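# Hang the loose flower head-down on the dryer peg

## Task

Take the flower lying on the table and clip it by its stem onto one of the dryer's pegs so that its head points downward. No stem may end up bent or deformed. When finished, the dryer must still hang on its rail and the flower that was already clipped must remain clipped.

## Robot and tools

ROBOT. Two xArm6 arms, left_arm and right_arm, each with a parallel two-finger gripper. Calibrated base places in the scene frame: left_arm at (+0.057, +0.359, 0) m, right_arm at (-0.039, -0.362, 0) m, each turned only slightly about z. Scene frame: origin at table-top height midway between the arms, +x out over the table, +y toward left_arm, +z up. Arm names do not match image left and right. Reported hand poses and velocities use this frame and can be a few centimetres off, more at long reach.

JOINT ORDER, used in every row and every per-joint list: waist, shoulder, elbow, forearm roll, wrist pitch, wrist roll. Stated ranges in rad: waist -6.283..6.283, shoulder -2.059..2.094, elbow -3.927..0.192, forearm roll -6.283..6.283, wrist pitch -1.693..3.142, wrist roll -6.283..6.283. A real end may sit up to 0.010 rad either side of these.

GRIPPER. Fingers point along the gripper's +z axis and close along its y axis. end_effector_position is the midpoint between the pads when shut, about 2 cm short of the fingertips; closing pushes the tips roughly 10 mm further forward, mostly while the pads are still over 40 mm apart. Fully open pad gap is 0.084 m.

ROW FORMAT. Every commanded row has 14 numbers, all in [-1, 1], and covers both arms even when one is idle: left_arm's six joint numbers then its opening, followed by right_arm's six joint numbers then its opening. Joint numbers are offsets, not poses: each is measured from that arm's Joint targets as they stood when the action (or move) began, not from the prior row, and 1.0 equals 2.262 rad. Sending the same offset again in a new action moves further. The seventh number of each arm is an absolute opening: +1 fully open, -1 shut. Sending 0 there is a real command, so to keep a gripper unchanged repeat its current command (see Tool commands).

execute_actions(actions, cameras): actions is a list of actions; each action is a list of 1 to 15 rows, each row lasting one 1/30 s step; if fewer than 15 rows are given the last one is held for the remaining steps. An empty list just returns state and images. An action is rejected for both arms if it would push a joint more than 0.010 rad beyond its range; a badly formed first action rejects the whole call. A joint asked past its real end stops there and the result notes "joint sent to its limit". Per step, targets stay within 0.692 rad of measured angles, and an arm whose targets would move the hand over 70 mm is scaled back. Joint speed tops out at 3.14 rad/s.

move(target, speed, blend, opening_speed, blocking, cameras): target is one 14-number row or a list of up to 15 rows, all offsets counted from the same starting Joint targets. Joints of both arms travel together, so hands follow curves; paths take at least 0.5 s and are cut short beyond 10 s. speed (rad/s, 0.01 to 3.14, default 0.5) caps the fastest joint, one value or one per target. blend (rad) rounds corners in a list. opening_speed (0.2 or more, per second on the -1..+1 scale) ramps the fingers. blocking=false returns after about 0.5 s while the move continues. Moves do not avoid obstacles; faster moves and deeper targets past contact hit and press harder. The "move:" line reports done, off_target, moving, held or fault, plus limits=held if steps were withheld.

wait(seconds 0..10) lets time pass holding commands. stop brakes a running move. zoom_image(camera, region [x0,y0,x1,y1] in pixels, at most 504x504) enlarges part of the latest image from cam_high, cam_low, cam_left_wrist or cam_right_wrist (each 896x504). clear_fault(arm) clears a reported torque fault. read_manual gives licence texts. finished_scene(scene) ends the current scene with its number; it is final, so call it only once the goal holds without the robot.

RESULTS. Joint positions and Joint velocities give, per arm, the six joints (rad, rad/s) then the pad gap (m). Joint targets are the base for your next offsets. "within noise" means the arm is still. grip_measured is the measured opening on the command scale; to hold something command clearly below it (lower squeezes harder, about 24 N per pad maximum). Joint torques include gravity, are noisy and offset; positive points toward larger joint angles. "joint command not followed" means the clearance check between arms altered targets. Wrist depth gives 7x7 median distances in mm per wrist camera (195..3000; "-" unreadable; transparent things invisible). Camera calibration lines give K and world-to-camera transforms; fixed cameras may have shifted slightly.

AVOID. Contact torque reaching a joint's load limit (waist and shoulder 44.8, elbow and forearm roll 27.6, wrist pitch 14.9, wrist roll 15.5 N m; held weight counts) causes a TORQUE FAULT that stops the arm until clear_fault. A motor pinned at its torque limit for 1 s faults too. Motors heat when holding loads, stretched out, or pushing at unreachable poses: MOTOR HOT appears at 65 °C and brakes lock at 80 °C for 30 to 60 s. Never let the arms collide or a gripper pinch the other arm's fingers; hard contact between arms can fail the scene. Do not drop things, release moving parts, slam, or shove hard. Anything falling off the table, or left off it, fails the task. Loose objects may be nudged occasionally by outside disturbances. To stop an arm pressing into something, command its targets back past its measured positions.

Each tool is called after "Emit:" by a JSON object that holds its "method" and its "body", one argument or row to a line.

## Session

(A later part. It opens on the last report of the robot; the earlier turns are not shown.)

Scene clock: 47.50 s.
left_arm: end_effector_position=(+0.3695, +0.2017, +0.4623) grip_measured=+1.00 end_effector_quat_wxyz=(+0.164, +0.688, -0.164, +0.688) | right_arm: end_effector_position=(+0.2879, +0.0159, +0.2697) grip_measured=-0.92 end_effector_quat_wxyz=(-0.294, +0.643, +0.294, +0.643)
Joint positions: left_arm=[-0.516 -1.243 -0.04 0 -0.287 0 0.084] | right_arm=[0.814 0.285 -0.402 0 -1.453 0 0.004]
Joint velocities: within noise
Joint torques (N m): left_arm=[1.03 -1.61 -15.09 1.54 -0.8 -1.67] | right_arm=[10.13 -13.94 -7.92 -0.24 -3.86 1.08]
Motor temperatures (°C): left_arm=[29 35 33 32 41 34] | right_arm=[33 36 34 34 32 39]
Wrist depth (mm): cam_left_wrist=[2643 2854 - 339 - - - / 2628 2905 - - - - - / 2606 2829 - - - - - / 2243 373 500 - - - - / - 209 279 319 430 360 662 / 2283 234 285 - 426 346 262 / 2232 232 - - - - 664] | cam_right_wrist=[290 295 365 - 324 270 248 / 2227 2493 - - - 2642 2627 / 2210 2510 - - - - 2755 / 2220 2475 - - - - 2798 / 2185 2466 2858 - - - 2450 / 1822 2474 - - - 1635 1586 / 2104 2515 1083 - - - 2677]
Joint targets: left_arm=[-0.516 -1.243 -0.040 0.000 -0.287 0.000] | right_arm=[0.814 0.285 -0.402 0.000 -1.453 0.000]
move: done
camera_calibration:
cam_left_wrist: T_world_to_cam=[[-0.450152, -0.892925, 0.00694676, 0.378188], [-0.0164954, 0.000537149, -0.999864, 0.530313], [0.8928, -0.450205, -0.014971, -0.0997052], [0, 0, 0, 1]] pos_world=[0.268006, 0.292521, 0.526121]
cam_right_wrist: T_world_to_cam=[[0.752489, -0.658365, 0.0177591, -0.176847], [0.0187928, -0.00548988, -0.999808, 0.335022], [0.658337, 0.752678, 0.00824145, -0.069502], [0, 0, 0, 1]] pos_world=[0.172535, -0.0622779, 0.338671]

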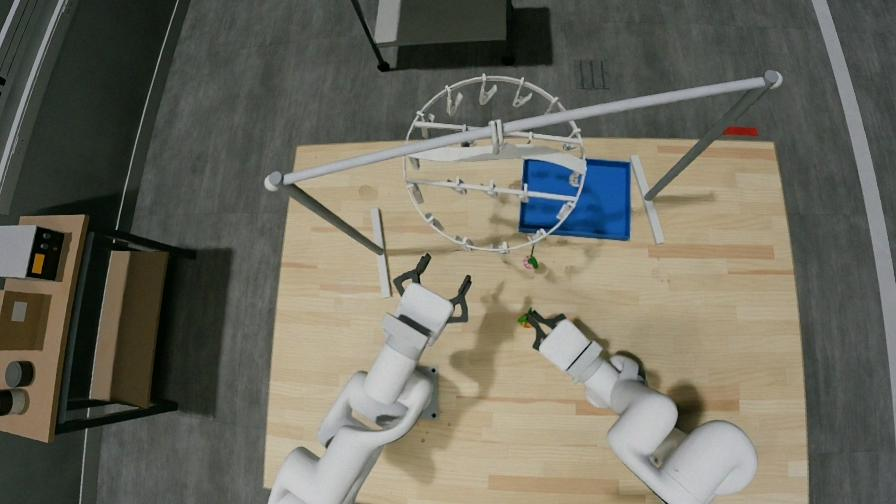

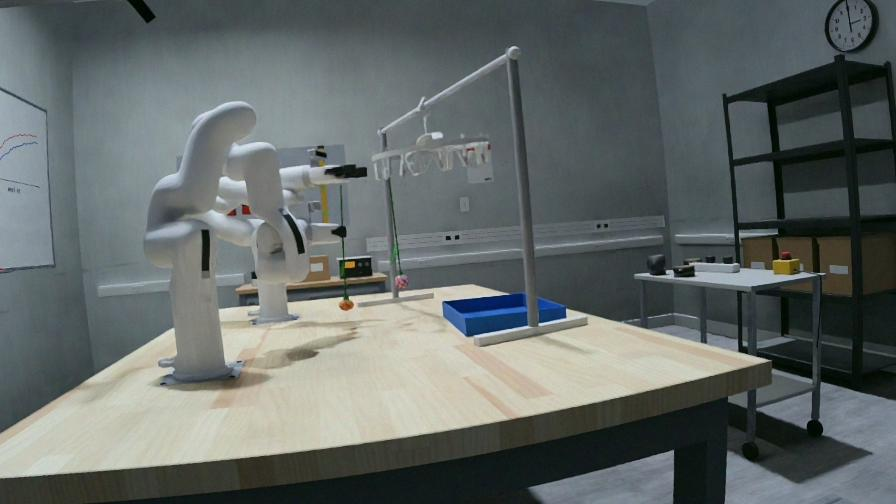

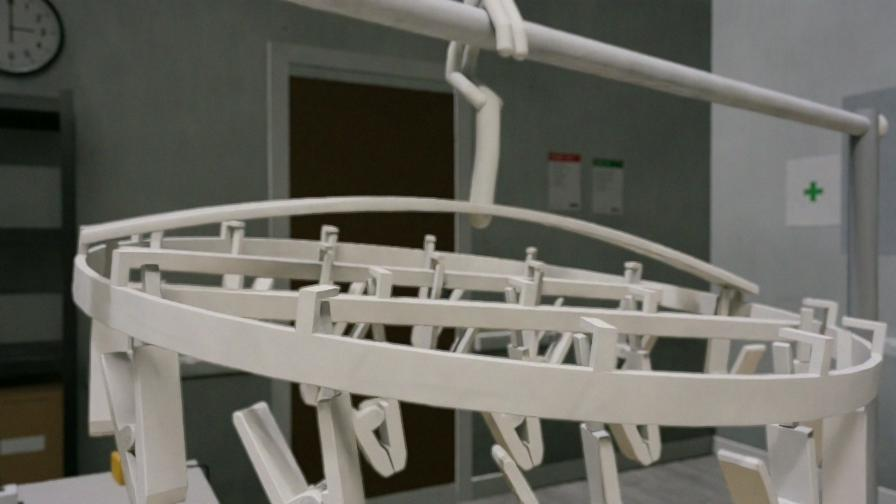

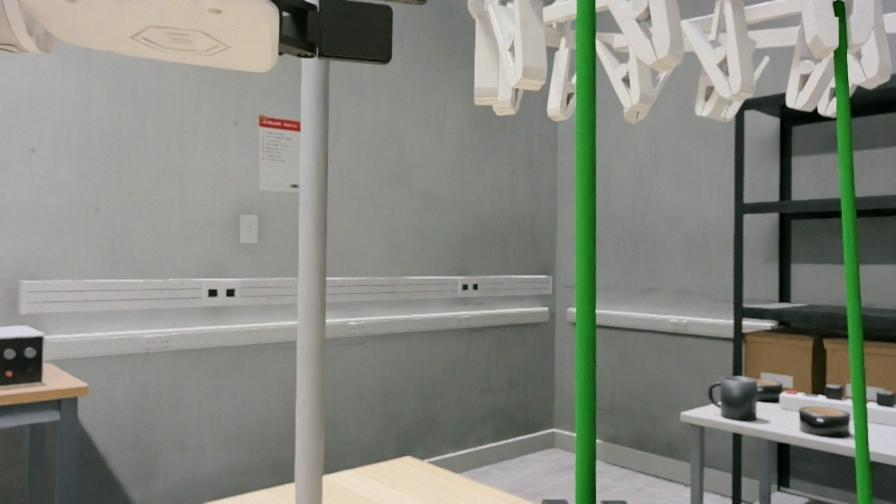

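Emit:
{"method": "move", "body": {
  "target": [
    [0.0018,0.099,-0.031,0,-0.0685,0,0.35,0,0,0,0,0,0,-1],
    [0.0018,0.1883,-0.0672,0,-0.1216,0,0.35,0,0,0,0,0,0,-1]
  ],
  "speed": 0.2
}}

Emit:
{"method": "zoom_image", "body": {
  "camera": "cam_high",
  "region": [380, 180, 560, 310]
}}

Emit:
{"method": "zoom_image", "body": {
  "camera": "cam_right_wrist",
  "region": [400, 0, 650, 150]
}}

Emit:
{"method": "zoom_image", "body": {
  "camera": "cam_low",
  "region": [320, 120, 500, 220]
}}

Scene clock: 53.83 s.
left_arm: end_effector_position=(+0.4255, +0.1753, +0.4601) grip_measured=+0.34 end_effector_quat_wxyz=(+0.162, +0.688, -0.162, +0.688) | right_arm: end_effector_position=(+0.2879, +0.0159, +0.2697) grip_measured=-0.92 end_effector_quat_wxyz=(-0.294, +0.643, +0.294, +0.643)
Joint positions: left_arm=[-0.512 -0.817 -0.192 0 -0.562 0 0.059] | right_arm=[0.814 0.285 -0.402 0 -1.453 0 0.004]
Joint velocities: within noise
Joint torques (N m): left_arm=[4.89 2.46 -16.18 0.59 -2.93 -1.57] | right_arm=[7.35 -15.51 -11.1 -0.01 -2.87 1.07]
Motor temperatures (°C): left_arm=[29 35 33 32 41 34] | right_arm=[33 36 34 34 32 39]
Wrist depth (mm): cam_left_wrist=[2627 2910 - - 336 - - / 2659 2849 - - - - - / 2628 2800 - - - - - / 308 382 455 478 - - - / - 2823 216 229 251 277 343 / - - - 346 362 - - / - - - - - - -] | cam_right_wrist=[275 291 288 314 322 270 248 / 2203 2486 - - - 2620 2616 / 2227 2483 - - - - 2770 / 2243 2530 - - - - 2714 / 2222 2464 2926 - - - 2456 / 1810 2541 - - - 1651 1607 / 2091 2478 1092 - - - 2766]
Joint targets: left_arm=[-0.512 -0.817 -0.192 0.000 -0.562 0.000] | right_arm=[0.814 0.285 -0.402 0.000 -1.453 0.000]
move: done
camera_calibration:
cam_left_wrist: T_world_to_cam=[[-0.44652, -0.894747, 0.00695294, 0.378604], [-0.015516, -0.00002672, -0.99988, 0.528785], [0.894639, -0.446574, -0.0138709, -0.163574], [0, 0, 0, 1]] pos_world=[0.323598, 0.265721, 0.52382]
cam_right_wrist: T_world_to_cam=[[0.75249, -0.658366, 0.0176927, -0.176825], [0.0187431, -0.00544574, -0.99981, 0.335034], [0.658336, 0.752679, 0.00824197, -0.0695021], [0, 0, 0, 1]] pos_world=[0.172535, -0.062278, 0.338671]

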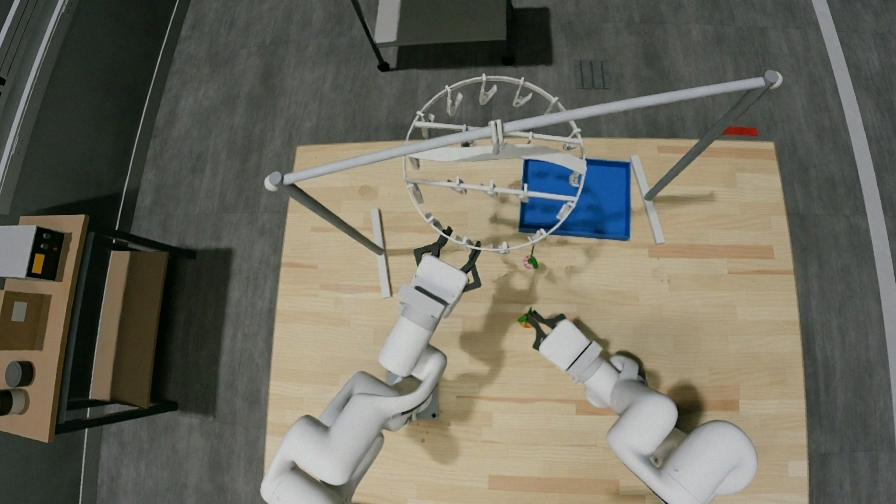

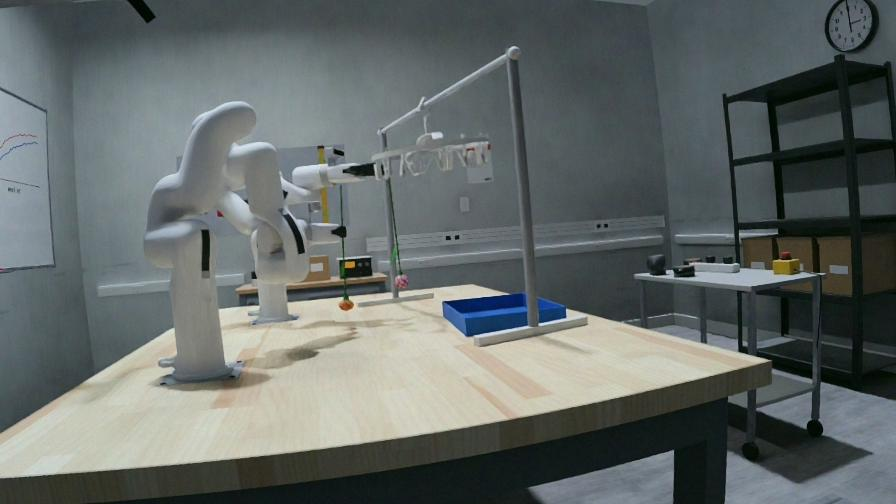

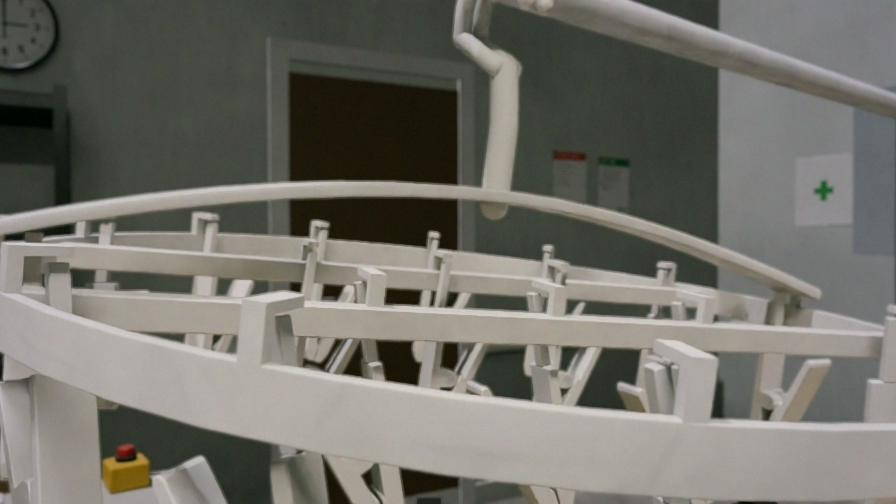

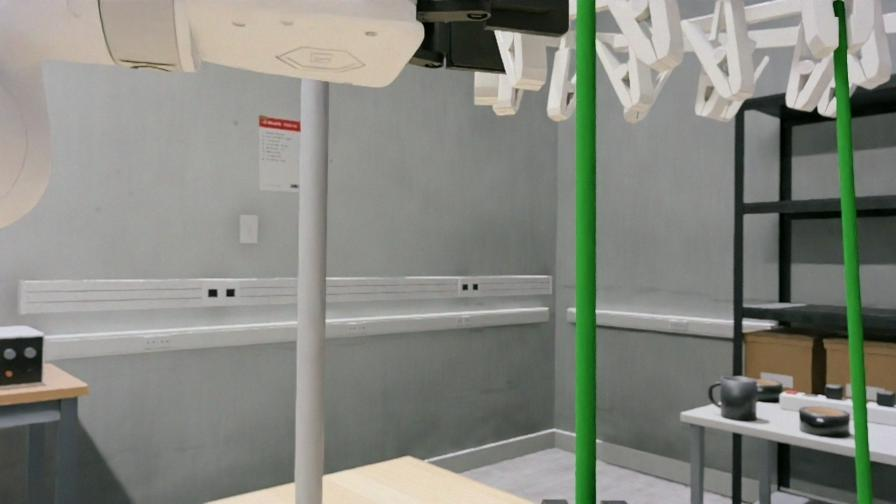

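Scaled by 2.800 from the camera's 896x504 image, which has a finer 1280x720 frame.

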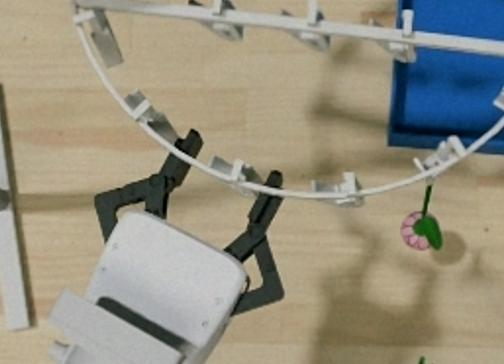

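Scaled by 2.016 from the camera's 896x504 image, which has a finer 1280x720 frame.

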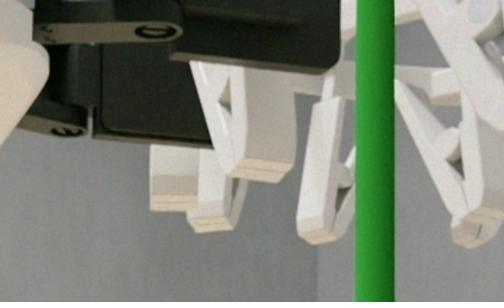

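Scaled by 2.800 from the camera's 896x504 image, which has a finer 1280x720 frame.

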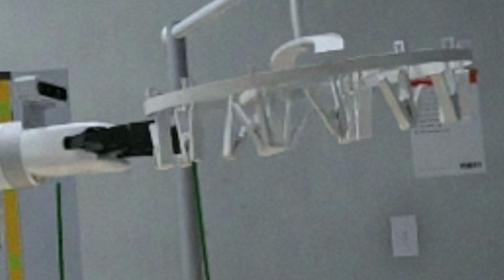

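Emit:
{"method": "move", "body": {
  "target": [0,0,0,0,0,0,-0.7,0,0,0,0,0,0,-1],
  "opening_speed": 0.4
}}

Emit:
{"method": "zoom_image", "body": {
  "camera": "cam_right_wrist",
  "region": [400, 0, 650, 150]
}}

Emit:
{"method": "zoom_image", "body": {
  "camera": "cam_high",
  "region": [380, 180, 560, 310]
}}

Scene clock: 57.53 s.
left_arm: end_effector_position=(+0.4256, +0.1753, +0.4601) grip_measured=-0.53 end_effector_quat_wxyz=(+0.162, +0.688, -0.162, +0.688) | right_arm: end_effector_position=(+0.2879, +0.0159, +0.2697) grip_measured=-0.92 end_effector_quat_wxyz=(-0.294, +0.643, +0.294, +0.643)
Joint positions: left_arm=[-0.512 -0.817 -0.192 0 -0.562 0 0.021] | right_arm=[0.814 0.285 -0.402 0 -1.453 0 0.004]
Joint velocities: within noise
Joint torques (N m): left_arm=[3.56 1.92 -14.13 0.03 -2.43 -1.54] | right_arm=[5.72 -16.27 -10.95 -0.08 -2.34 0.87]
Motor temperatures (°C): left_arm=[29 35 33 32 41 34] | right_arm=[33 36 34 34 32 39]
Wrist depth (mm): cam_left_wrist=[2618 2832 - - 336 - - / 2628 2872 - - - - - / 2546 2828 2947 299 - - - / 299 359 457 480 - - - / - - 218 231 253 281 353 / - - - - 363 290 - / - - - - - - -] | cam_right_wrist=[275 290 288 317 328 272 245 / 2249 2472 - - 527 2689 521 / 2214 2499 - - - - 2808 / 2216 2541 - - - - 2851 / 2177 2494 2919 - - - 2520 / 1809 2544 - - - 1893 1607 / 2125 2523 1094 - - - 2682]
Joint targets: left_arm=[-0.512 -0.817 -0.192 0.000 -0.562 0.000] | right_arm=[0.814 0.285 -0.402 0.000 -1.453 0.000]
move: done
camera_calibration:
cam_left_wrist: T_world_to_cam=[[-0.44652, -0.894747, 0.00695294, 0.378604], [-0.015516, -0.00002672, -0.99988, 0.528785], [0.894639, -0.446574, -0.0138709, -0.163574], [0, 0, 0, 1]] pos_world=[0.323598, 0.265721, 0.52382]
cam_right_wrist: T_world_to_cam=[[0.75249, -0.658366, 0.0176927, -0.176825], [0.0187431, -0.00544574, -0.99981, 0.335034], [0.658336, 0.752679, 0.00824197, -0.0695021], [0, 0, 0, 1]] pos_world=[0.172535, -0.062278, 0.338671]

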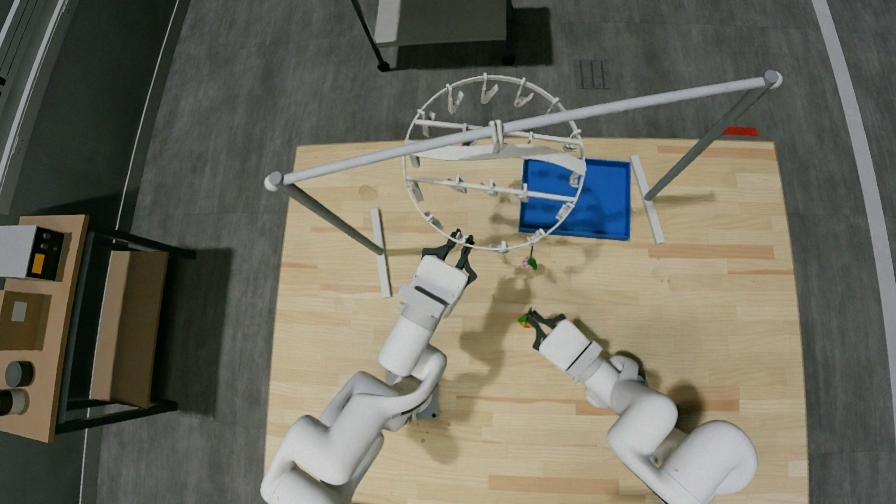

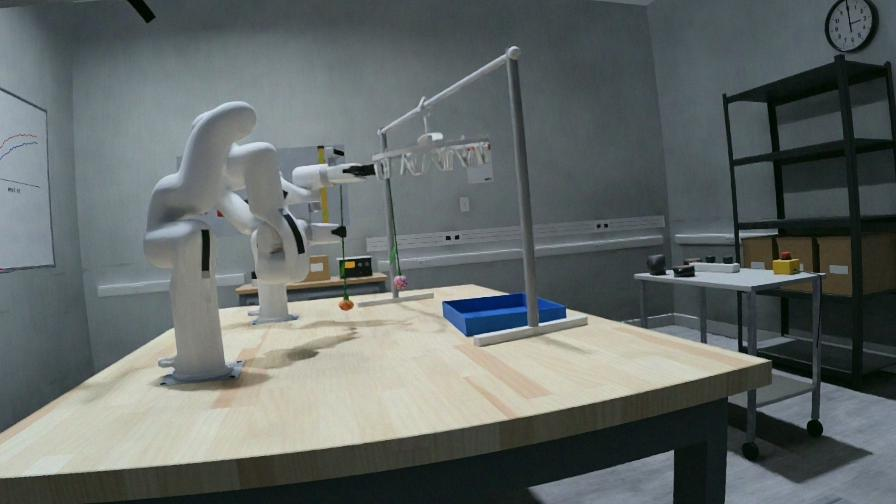

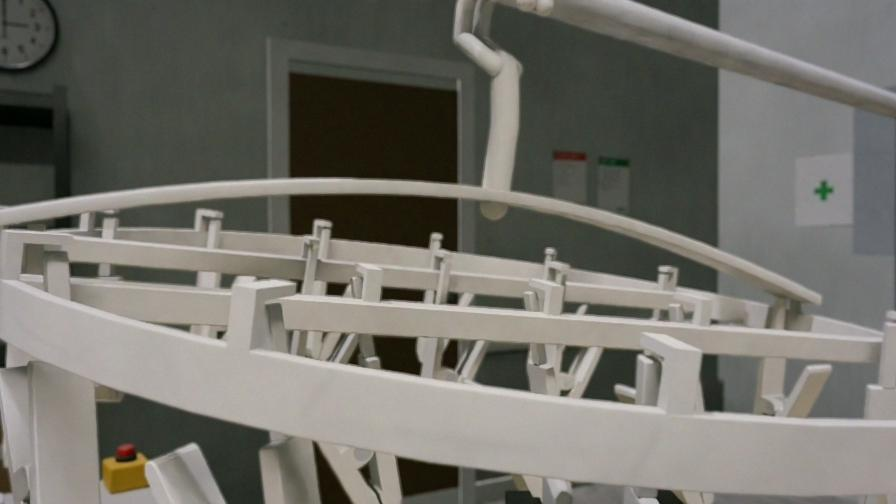

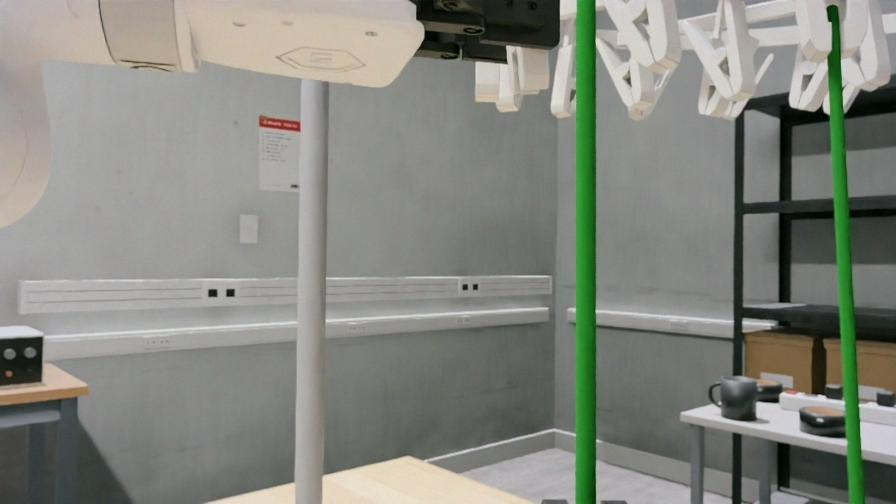

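Scaled by 2.016 from the camera's 896x504 image, which has a finer 1280x720 frame.

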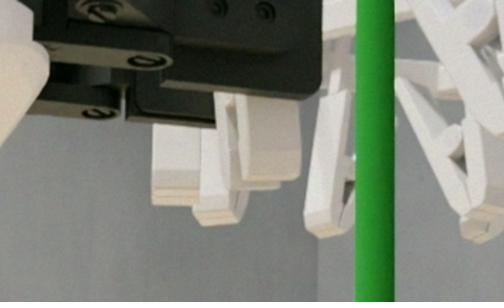

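Scaled by 2.800 from the camera's 896x504 image, which has a finer 1280x720 frame.

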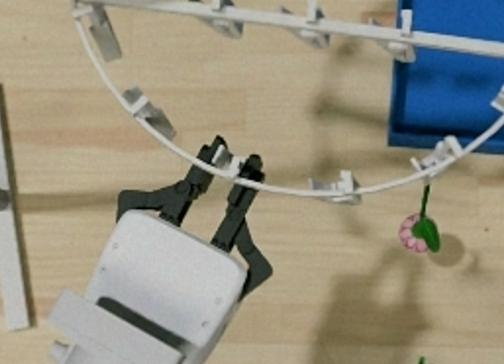

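Emit:
{"method": "move", "body": {
  "target": [0,0,0,0,0,0,-1,0,0,0,0,0,0,-1],
  "opening_speed": 0.4,
  "cameras": ["cam_right_wrist","cam_low","cam_high"]
}}

Emit:
{"method": "zoom_image", "body": {
  "camera": "cam_right_wrist",
  "region": [430, 0, 590, 90]
}}

Emit:
{"method": "zoom_image", "body": {
  "camera": "cam_low",
  "region": [360, 130, 450, 190]
}}

Scene clock: 59.77 s.
left_arm: end_effector_position=(+0.4256, +0.1753, +0.4601) grip_measured=-0.53 end_effector_quat_wxyz=(+0.162, +0.688, -0.162, +0.688) | right_arm: end_effector_position=(+0.2879, +0.0159, +0.2697) grip_measured=-0.92 end_effector_quat_wxyz=(-0.294, +0.643, +0.294, +0.643)
Joint positions: left_arm=[-0.512 -0.817 -0.192 0 -0.562 0 0.021] | right_arm=[0.814 0.285 -0.402 0 -1.453 0 0.004]
Joint velocities: within noise
Joint torques (N m): left_arm=[3.15 1.08 -13.73 0.01 -2.13 -1.41] | right_arm=[4.41 -17.08 -10.54 -0.01 -1.98 0.98]
Motor temperatures (°C): left_arm=[29 35 33 32 41 34] | right_arm=[33 36 34 34 32 39]
Wrist depth (mm): cam_left_wrist=[2651 2828 2994 - 336 - - / 2640 2878 - - - - - / 2578 2826 - 298 - - - / 299 359 457 480 - - - / - - 218 231 253 281 353 / - - - - 362 - - / - - - - - - -] | cam_right_wrist=[275 290 288 318 328 272 246 / 2244 2540 - - 529 2703 2577 / 2235 2471 - - - - 2793 / 2223 2499 - - - - 2844 / 2146 2446 2850 - - - 2496 / 1800 2475 - - - 1626 1610 / 2134 2453 1094 - - - 2732]
Joint targets: left_arm=[-0.512 -0.817 -0.192 0.000 -0.562 0.000] | right_arm=[0.814 0.285 -0.402 0.000 -1.453 0.000]
move: done
camera_calibration:
cam_right_wrist: T_world_to_cam=[[0.75249, -0.658366, 0.0176927, -0.176825], [0.0187431, -0.00544574, -0.99981, 0.335034], [0.658336, 0.752679, 0.00824197, -0.0695021], [0, 0, 0, 1]] pos_world=[0.172535, -0.062278, 0.338671]
Images, in order (width x height): cam_high 896x504, cam_low 896x504, cam_right_wrist 896x504.

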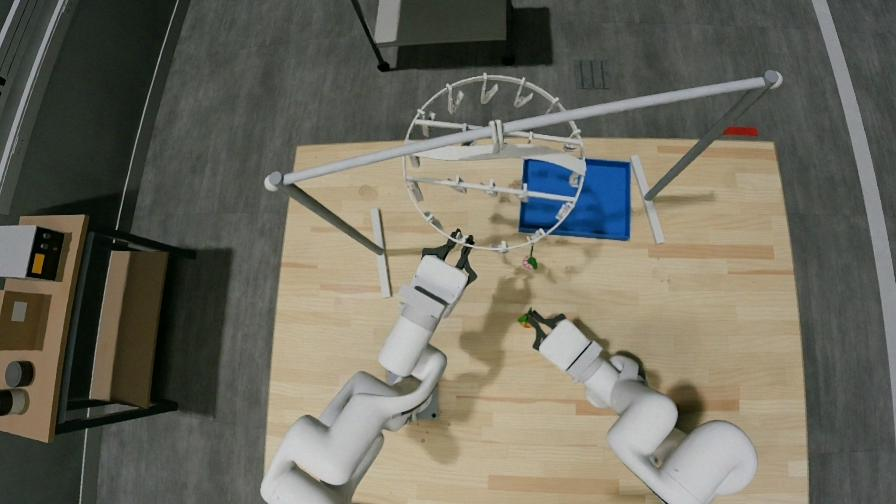

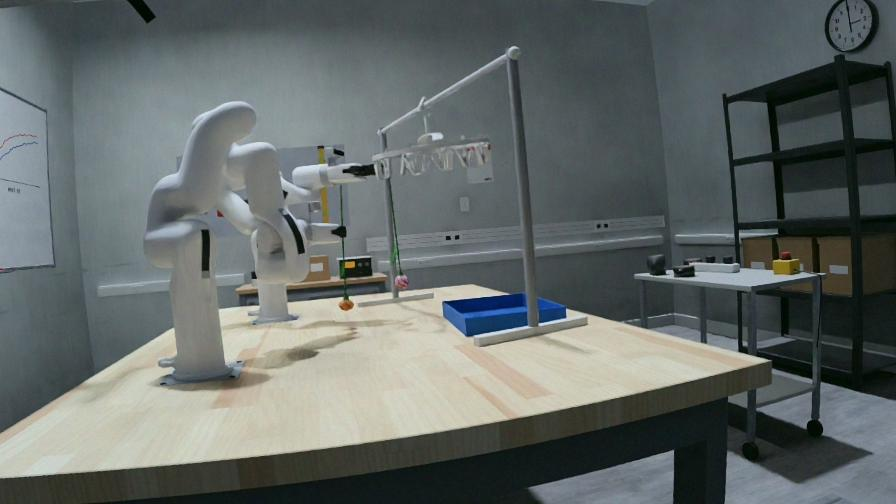

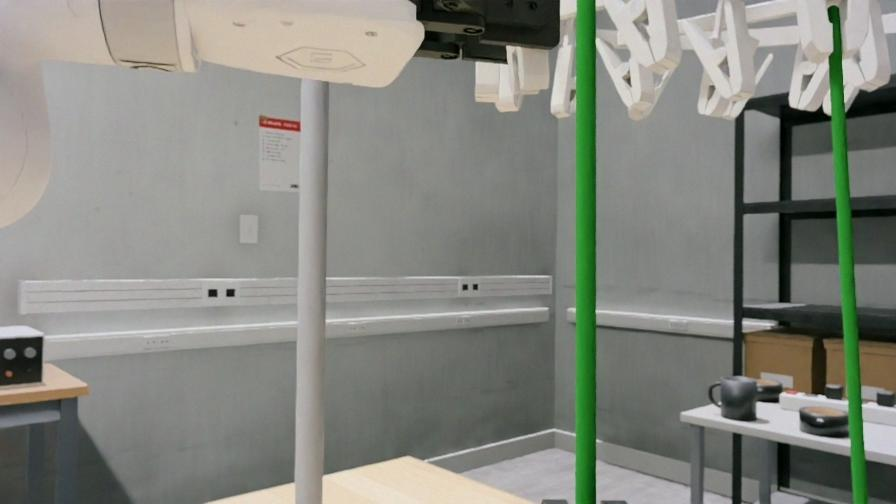

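Scaled by 3.150 from the camera's 896x504 image, which has a finer 1280x720 frame.

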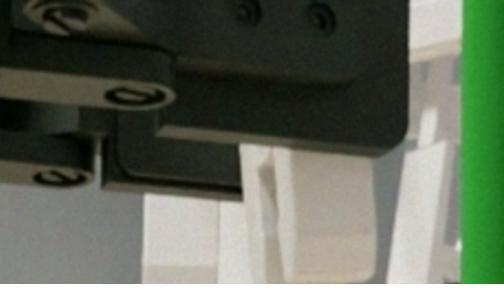

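Scaled by 5.600 from the camera's 896x504 image, which has a finer 1280x720 frame.

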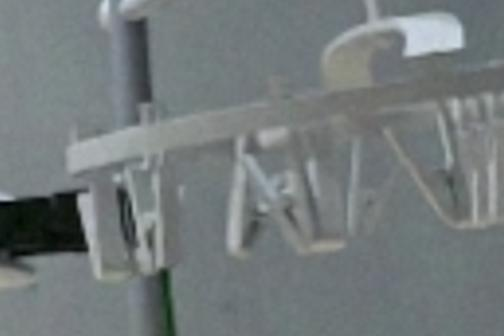

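Emit:
{"method": "move", "body": {
  "target": [0,0,0,0,0,0,-0.8,0.02,0.181,-0.237,0,-0.100,0,-1],
  "cameras": ["cam_right_wrist","cam_low","cam_high"]
}}

Emit:
{"method": "zoom_image", "body": {
  "camera": "cam_right_wrist",
  "region": [350, 30, 700, 280]
}}

Scene clock: 64.23 s.
left_arm: end_effector_position=(+0.4256, +0.1753, +0.4601) grip_measured=-0.53 end_effector_quat_wxyz=(+0.162, +0.688, -0.162, +0.688) | right_arm: end_effector_position=(+0.3270, +0.1016, +0.2957) grip_measured=-0.92 end_effector_quat_wxyz=(-0.357, +0.515, +0.250, +0.738)
Joint positions: left_arm=[-0.512 -0.817 -0.192 0 -0.562 0 0.021] | right_arm=[0.859 0.695 -0.938 0 -1.68 0 0.004]
Joint velocities: within noise
Joint torques (N m): left_arm=[2.43 0.75 -14 -1.11 -1.72 -1.16] | right_arm=[9.8 -24.73 -13.28 0.14 -3 0.7]
Motor temperatures (°C): left_arm=[29 35 33 32 41 34] | right_arm=[33 36 34 34 32 39]
Wrist depth (mm): cam_left_wrist=[2647 2857 2986 - 336 - - / 2634 2827 - - - - - / 2539 2849 2986 299 - - - / 300 358 456 481 - - - / - - 218 231 253 281 353 / - - - - 363 - - / - - - - - - -] | cam_right_wrist=[226 241 235 248 307 265 380 / 225 230 227 234 278 244 312 / 237 245 263 247 281 386 317 / 2207 2501 2764 - 476 480 416 / 2179 2457 2811 - - - 2925 / 2146 2358 2612 - - - 2731 / 2092 2332 2643 - - - 2683]
Joint targets: left_arm=[-0.512 -0.817 -0.192 0.000 -0.562 0.000] | right_arm=[0.859 0.695 -0.938 0.000 -1.680 0.000]
move: done
camera_calibration:
cam_right_wrist: T_world_to_cam=[[0.777848, -0.628271, 0.0150739, -0.160729], [0.232954, 0.265972, -0.93541, 0.244118], [0.583682, 0.731118, 0.353244, -0.235381], [0, 0, 0, 1]] pos_world=[0.205542, 0.006182, 0.31392]
Images, in order (width x height): cam_high 896x504, cam_low 896x504, cam_right_wrist 896x504.

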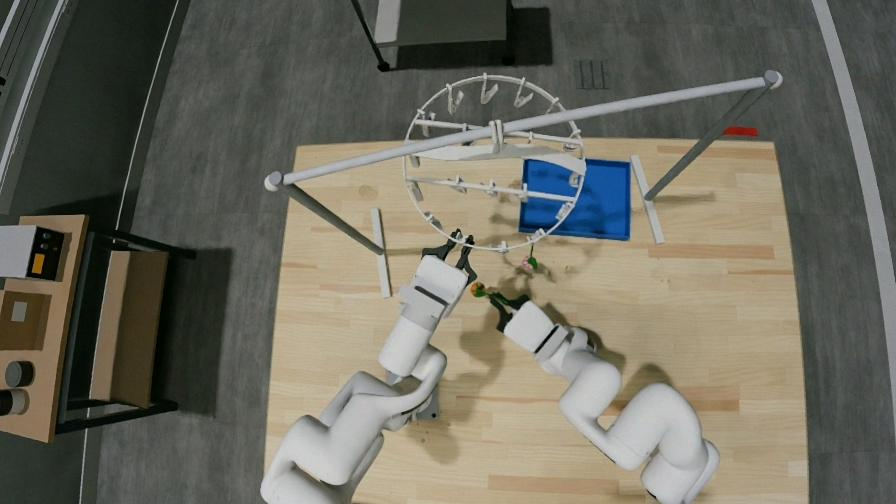

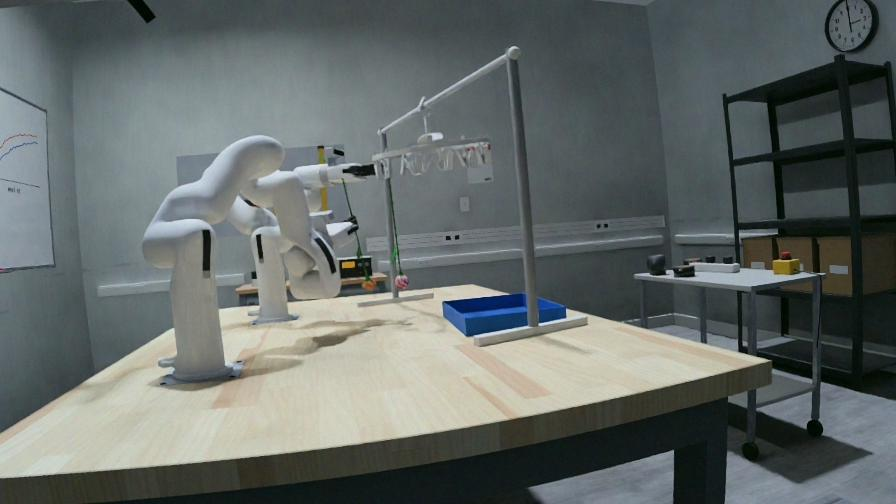

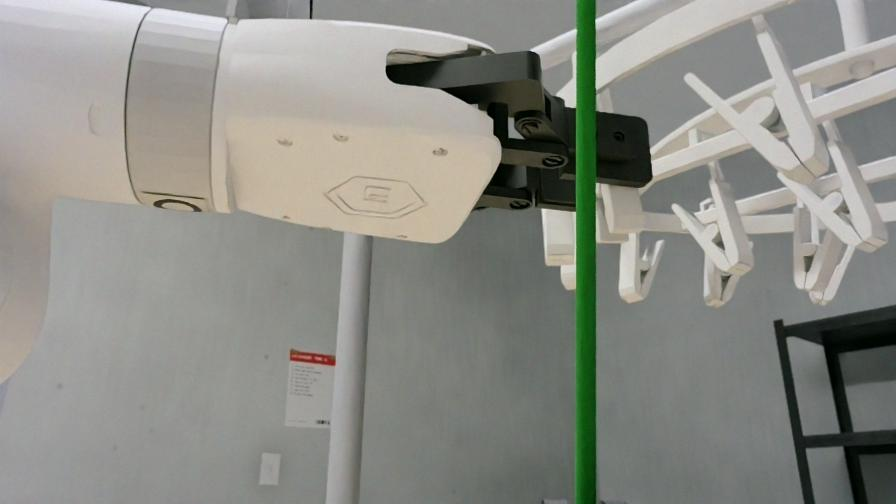

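Scaled by 1.440 from the camera's 896x504 image, which has a finer 1280x720 frame.

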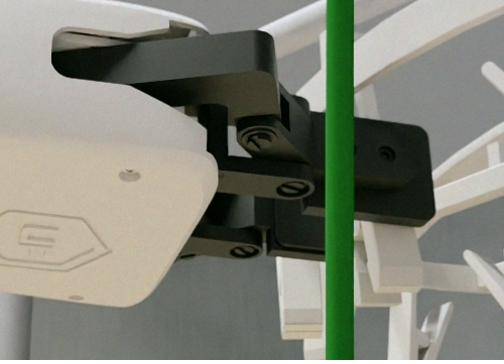

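Emit:
{"method": "move", "body": {
  "target": [0,0,0,0,0,0,-0.8,0.027,0,0,0,0,0,-1],
  "cameras": ["cam_right_wrist"]
}}

Emit:
{"method": "zoom_image", "body": {
  "camera": "cam_right_wrist",
  "region": [560, 130, 800, 300]
}}

Scene clock: 65.93 s.
left_arm: end_effector_position=(+0.4256, +0.1753, +0.4601) grip_measured=-0.53 end_effector_quat_wxyz=(+0.162, +0.688, -0.162, +0.688) | right_arm: end_effector_position=(+0.2981, +0.1231, +0.2957) grip_measured=-0.92 end_effector_quat_wxyz=(-0.380, +0.507, +0.265, +0.727)
Joint positions: left_arm=[-0.512 -0.817 -0.192 0 -0.562 0 0.021] | right_arm=[0.92 0.695 -0.938 0 -1.68 0 0.004]
Joint velocities: within noise
Joint torques (N m): left_arm=[1.89 0.24 -13.95 -0.92 -1.75 -0.94] | right_arm=[10.12 -24.86 -11.29 0.06 -2.71 0.72]
Motor temperatures (°C): left_arm=[29 35 33 32 41 34] | right_arm=[33 36 34 34 32 39]
Wrist depth (mm): cam_left_wrist=[2634 2880 - - 335 - - / 2670 2841 - - - - - / 2535 2823 2958 299 - - - / 299 358 457 480 - - - / - - 219 231 253 281 353 / - - - - 363 - - / - - - - - - -] | cam_right_wrist=[230 241 249 242 247 470 252 / 227 233 237 231 236 287 233 / 237 246 249 249 261 280 371 / 198 2436 2680 - - 476 412 / 214 2407 2683 - - - - / 251 2334 2578 - - - 2942 / 2049 2290 2493 2883 - - 2849]
Joint targets: left_arm=[-0.512 -0.817 -0.192 0.000 -0.562 0.000] | right_arm=[0.920 0.695 -0.938 0.000 -1.680 0.000]
move: done
camera_calibration:
cam_right_wrist: T_world_to_cam=[[0.814647, -0.579762, 0.0150267, -0.141742], [0.216346, 0.279752, -0.935379, 0.248384], [0.538094, 0.765255, 0.353328, -0.22488], [0, 0, 0, 1]] pos_world=[0.182739, 0.0204281, 0.31392]
Images, in order (width x height): cam_right_wrist 896x504.

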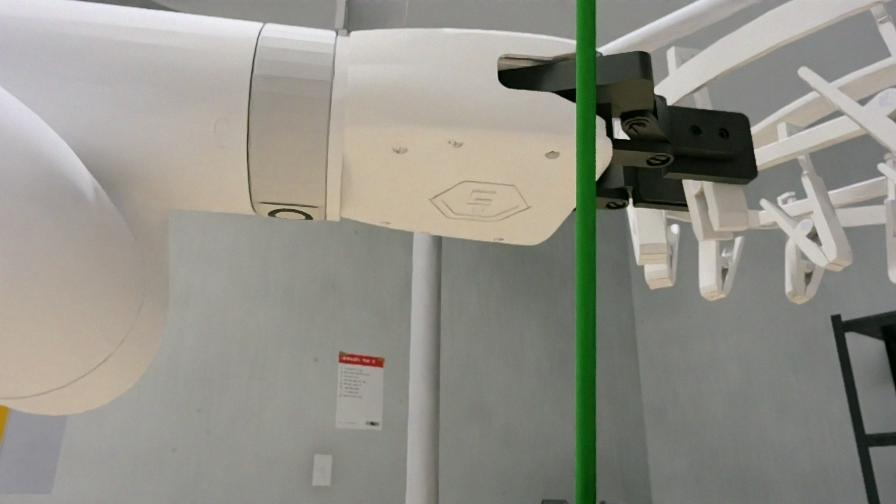

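Scaled by 2.100 from the camera's 896x504 image, which has a finer 1280x720 frame.

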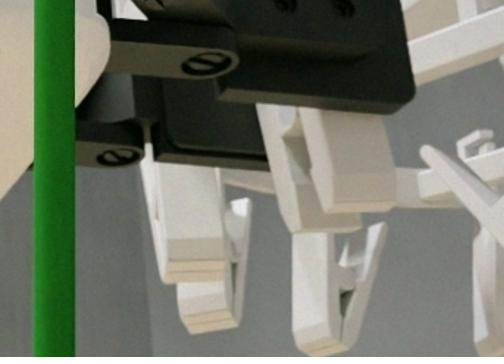

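Emit:
{"method": "move", "body": {
  "target": [
    [0,0,0,0,0,0,-0.8,-0.0508,-0.1088,0.1101,0,0.1543,0,-1],
    [0,0,0,0,0,0,-0.8,-0.0508,-0.0239,-0.0623,0,0.2418,0,-1]
  ],
  "speed": [0.4,0.25]
}}

Emit:
{"method": "zoom_image", "body": {
  "camera": "cam_low",
  "region": [340, 130, 450, 250]
}}

Emit:
{"method": "zoom_image", "body": {
  "camera": "cam_right_wrist",
  "region": [450, 0, 700, 150]
}}

Emit:
{"method": "zoom_image", "body": {
  "camera": "cam_high",
  "region": [410, 200, 530, 300]
}}

Scene clock: 72.97 s.
left_arm: end_effector_position=(+0.4256, +0.1753, +0.4601) grip_measured=-0.53 end_effector_quat_wxyz=(+0.162, +0.688, -0.162, +0.688) | right_arm: end_effector_position=(+0.4103, +0.1481, +0.2620) grip_measured=-0.92 end_effector_quat_wxyz=(-0.291, +0.644, +0.291, +0.645)
Joint positions: left_arm=[-0.512 -0.817 -0.192 0 -0.562 0 0.021] | right_arm=[0.805 0.641 -1.079 0 -1.133 0 0.004]
Joint velocities: within noise
Joint torques (N m): left_arm=[0.26 -0.08 -14.61 -1.76 -1 -0.82] | right_arm=[-9.89 -27.58 -17.28 0.35 -1.35 0.65]
Motor temperatures (°C): left_arm=[29 34 33 32 41 34] | right_arm=[33 36 34 34 32 39]
Wrist depth (mm): cam_left_wrist=[2629 2852 - - 336 - - / 2636 2881 - - - - - / 2579 2810 2937 298 - - - / 300 359 456 481 - - - / - - 218 231 253 281 352 / - - - - 364 - - / - - - - - - -] | cam_right_wrist=[2088 2289 2623 - - - 2696 / 2115 2289 2683 - - - 2653 / 2115 2247 2731 - - - 2758 / 2081 2260 2744 - - - 2705 / 2109 2289 2655 - - - 2426 / 2086 2270 2718 - - - 1586 / 2120 2268 2742 - - - 1406]
Joint targets: left_arm=[-0.512 -0.817 -0.192 0.000 -0.562 0.000] | right_arm=[0.805 0.641 -1.079 0.000 -1.133 0.000]
move: done
camera_calibration:
cam_left_wrist: T_world_to_cam=[[-0.44652, -0.894747, 0.00695294, 0.378604], [-0.015516, -0.00002672, -0.99988, 0.528785], [0.894639, -0.446574, -0.0138709, -0.163574], [0, 0, 0, 1]] pos_world=[0.323598, 0.265721, 0.52382]
cam_right_wrist: T_world_to_cam=[[0.746712, -0.664908, 0.0178414, -0.178482], [0.0194034, -0.00503678, -0.999799, 0.325448], [0.664864, 0.746908, 0.00914048, -0.251579], [0, 0, 0, 1]] pos_world=[0.294226, 0.0708715, 0.330866]

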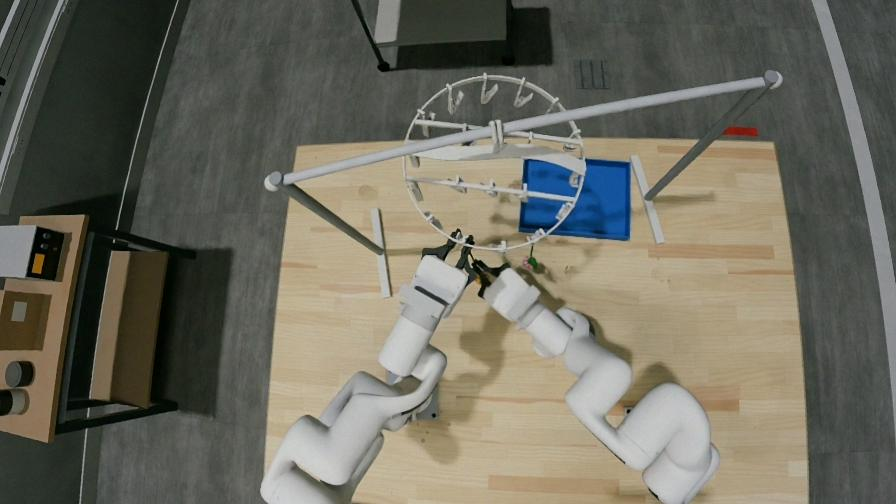

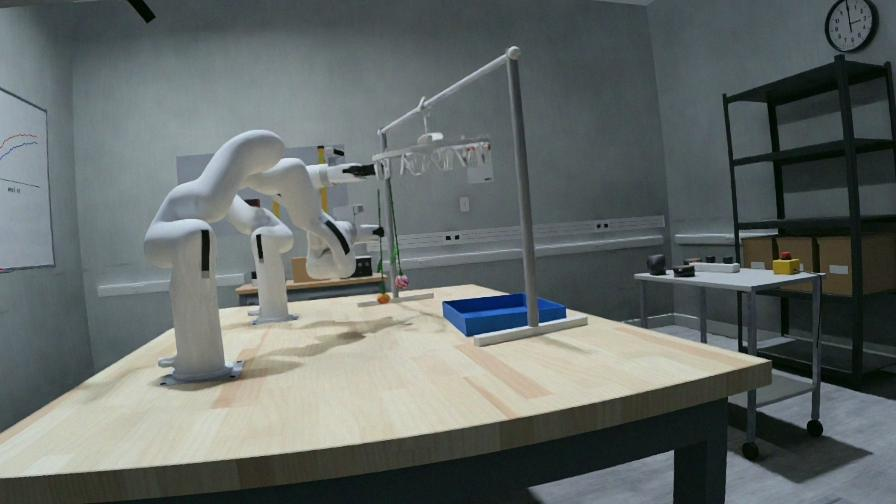

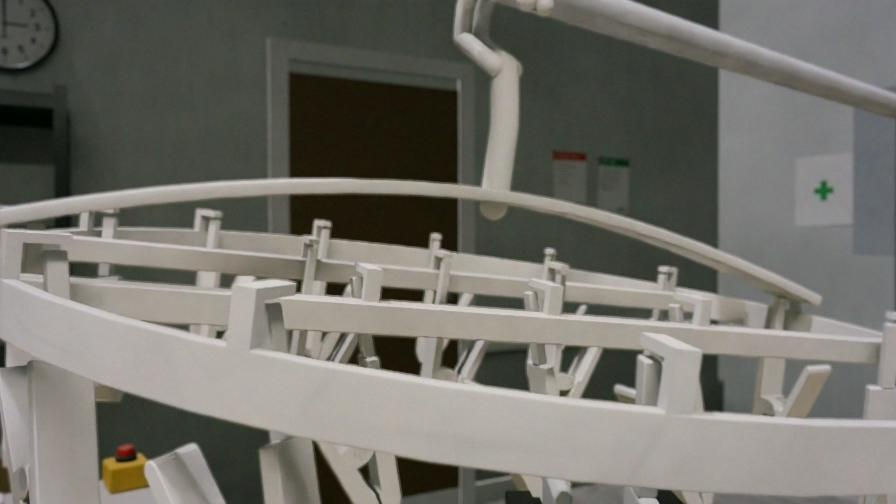

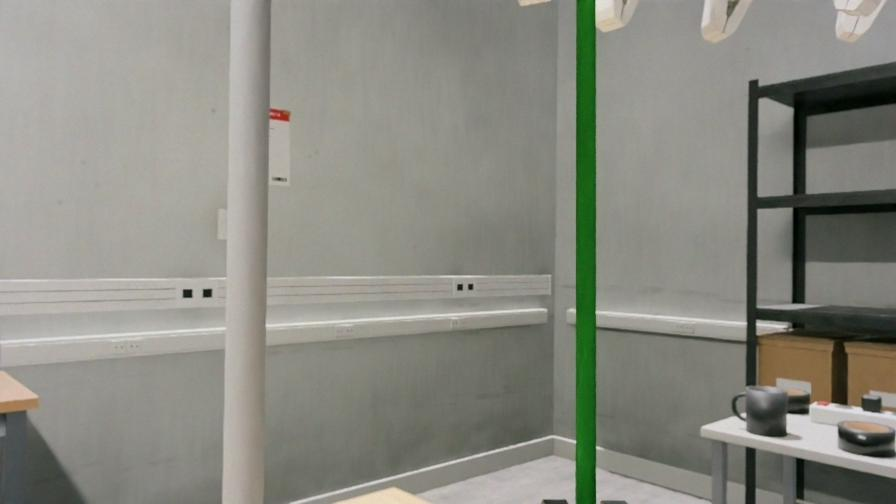

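Scaled by 4.200 from the camera's 896x504 image, which has a finer 1280x720 frame.

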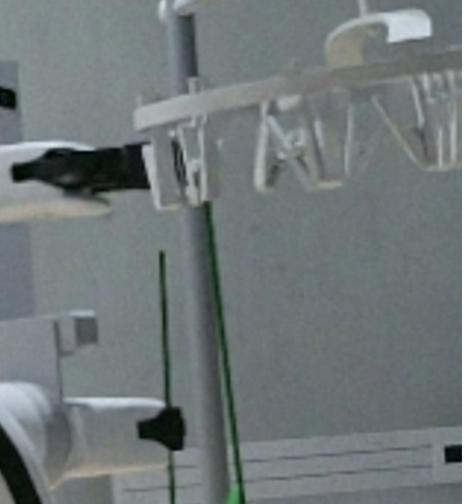

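Scaled by 2.016 from the camera's 896x504 image, which has a finer 1280x720 frame.

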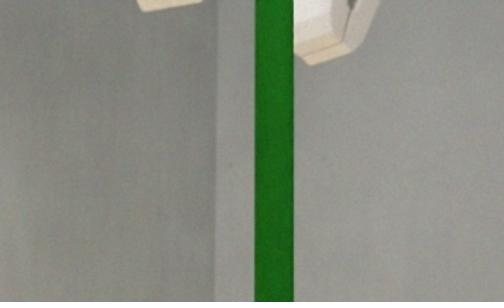

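Scaled by 4.200 from the camera's 896x504 image, which has a finer 1280x720 frame.

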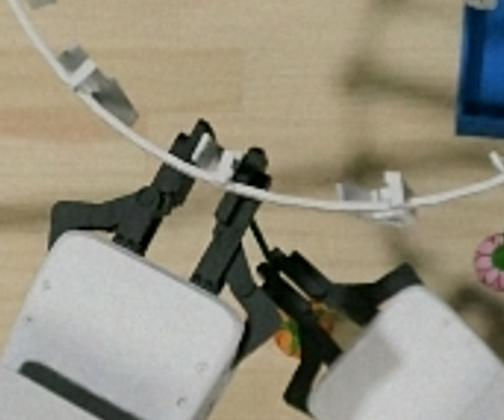

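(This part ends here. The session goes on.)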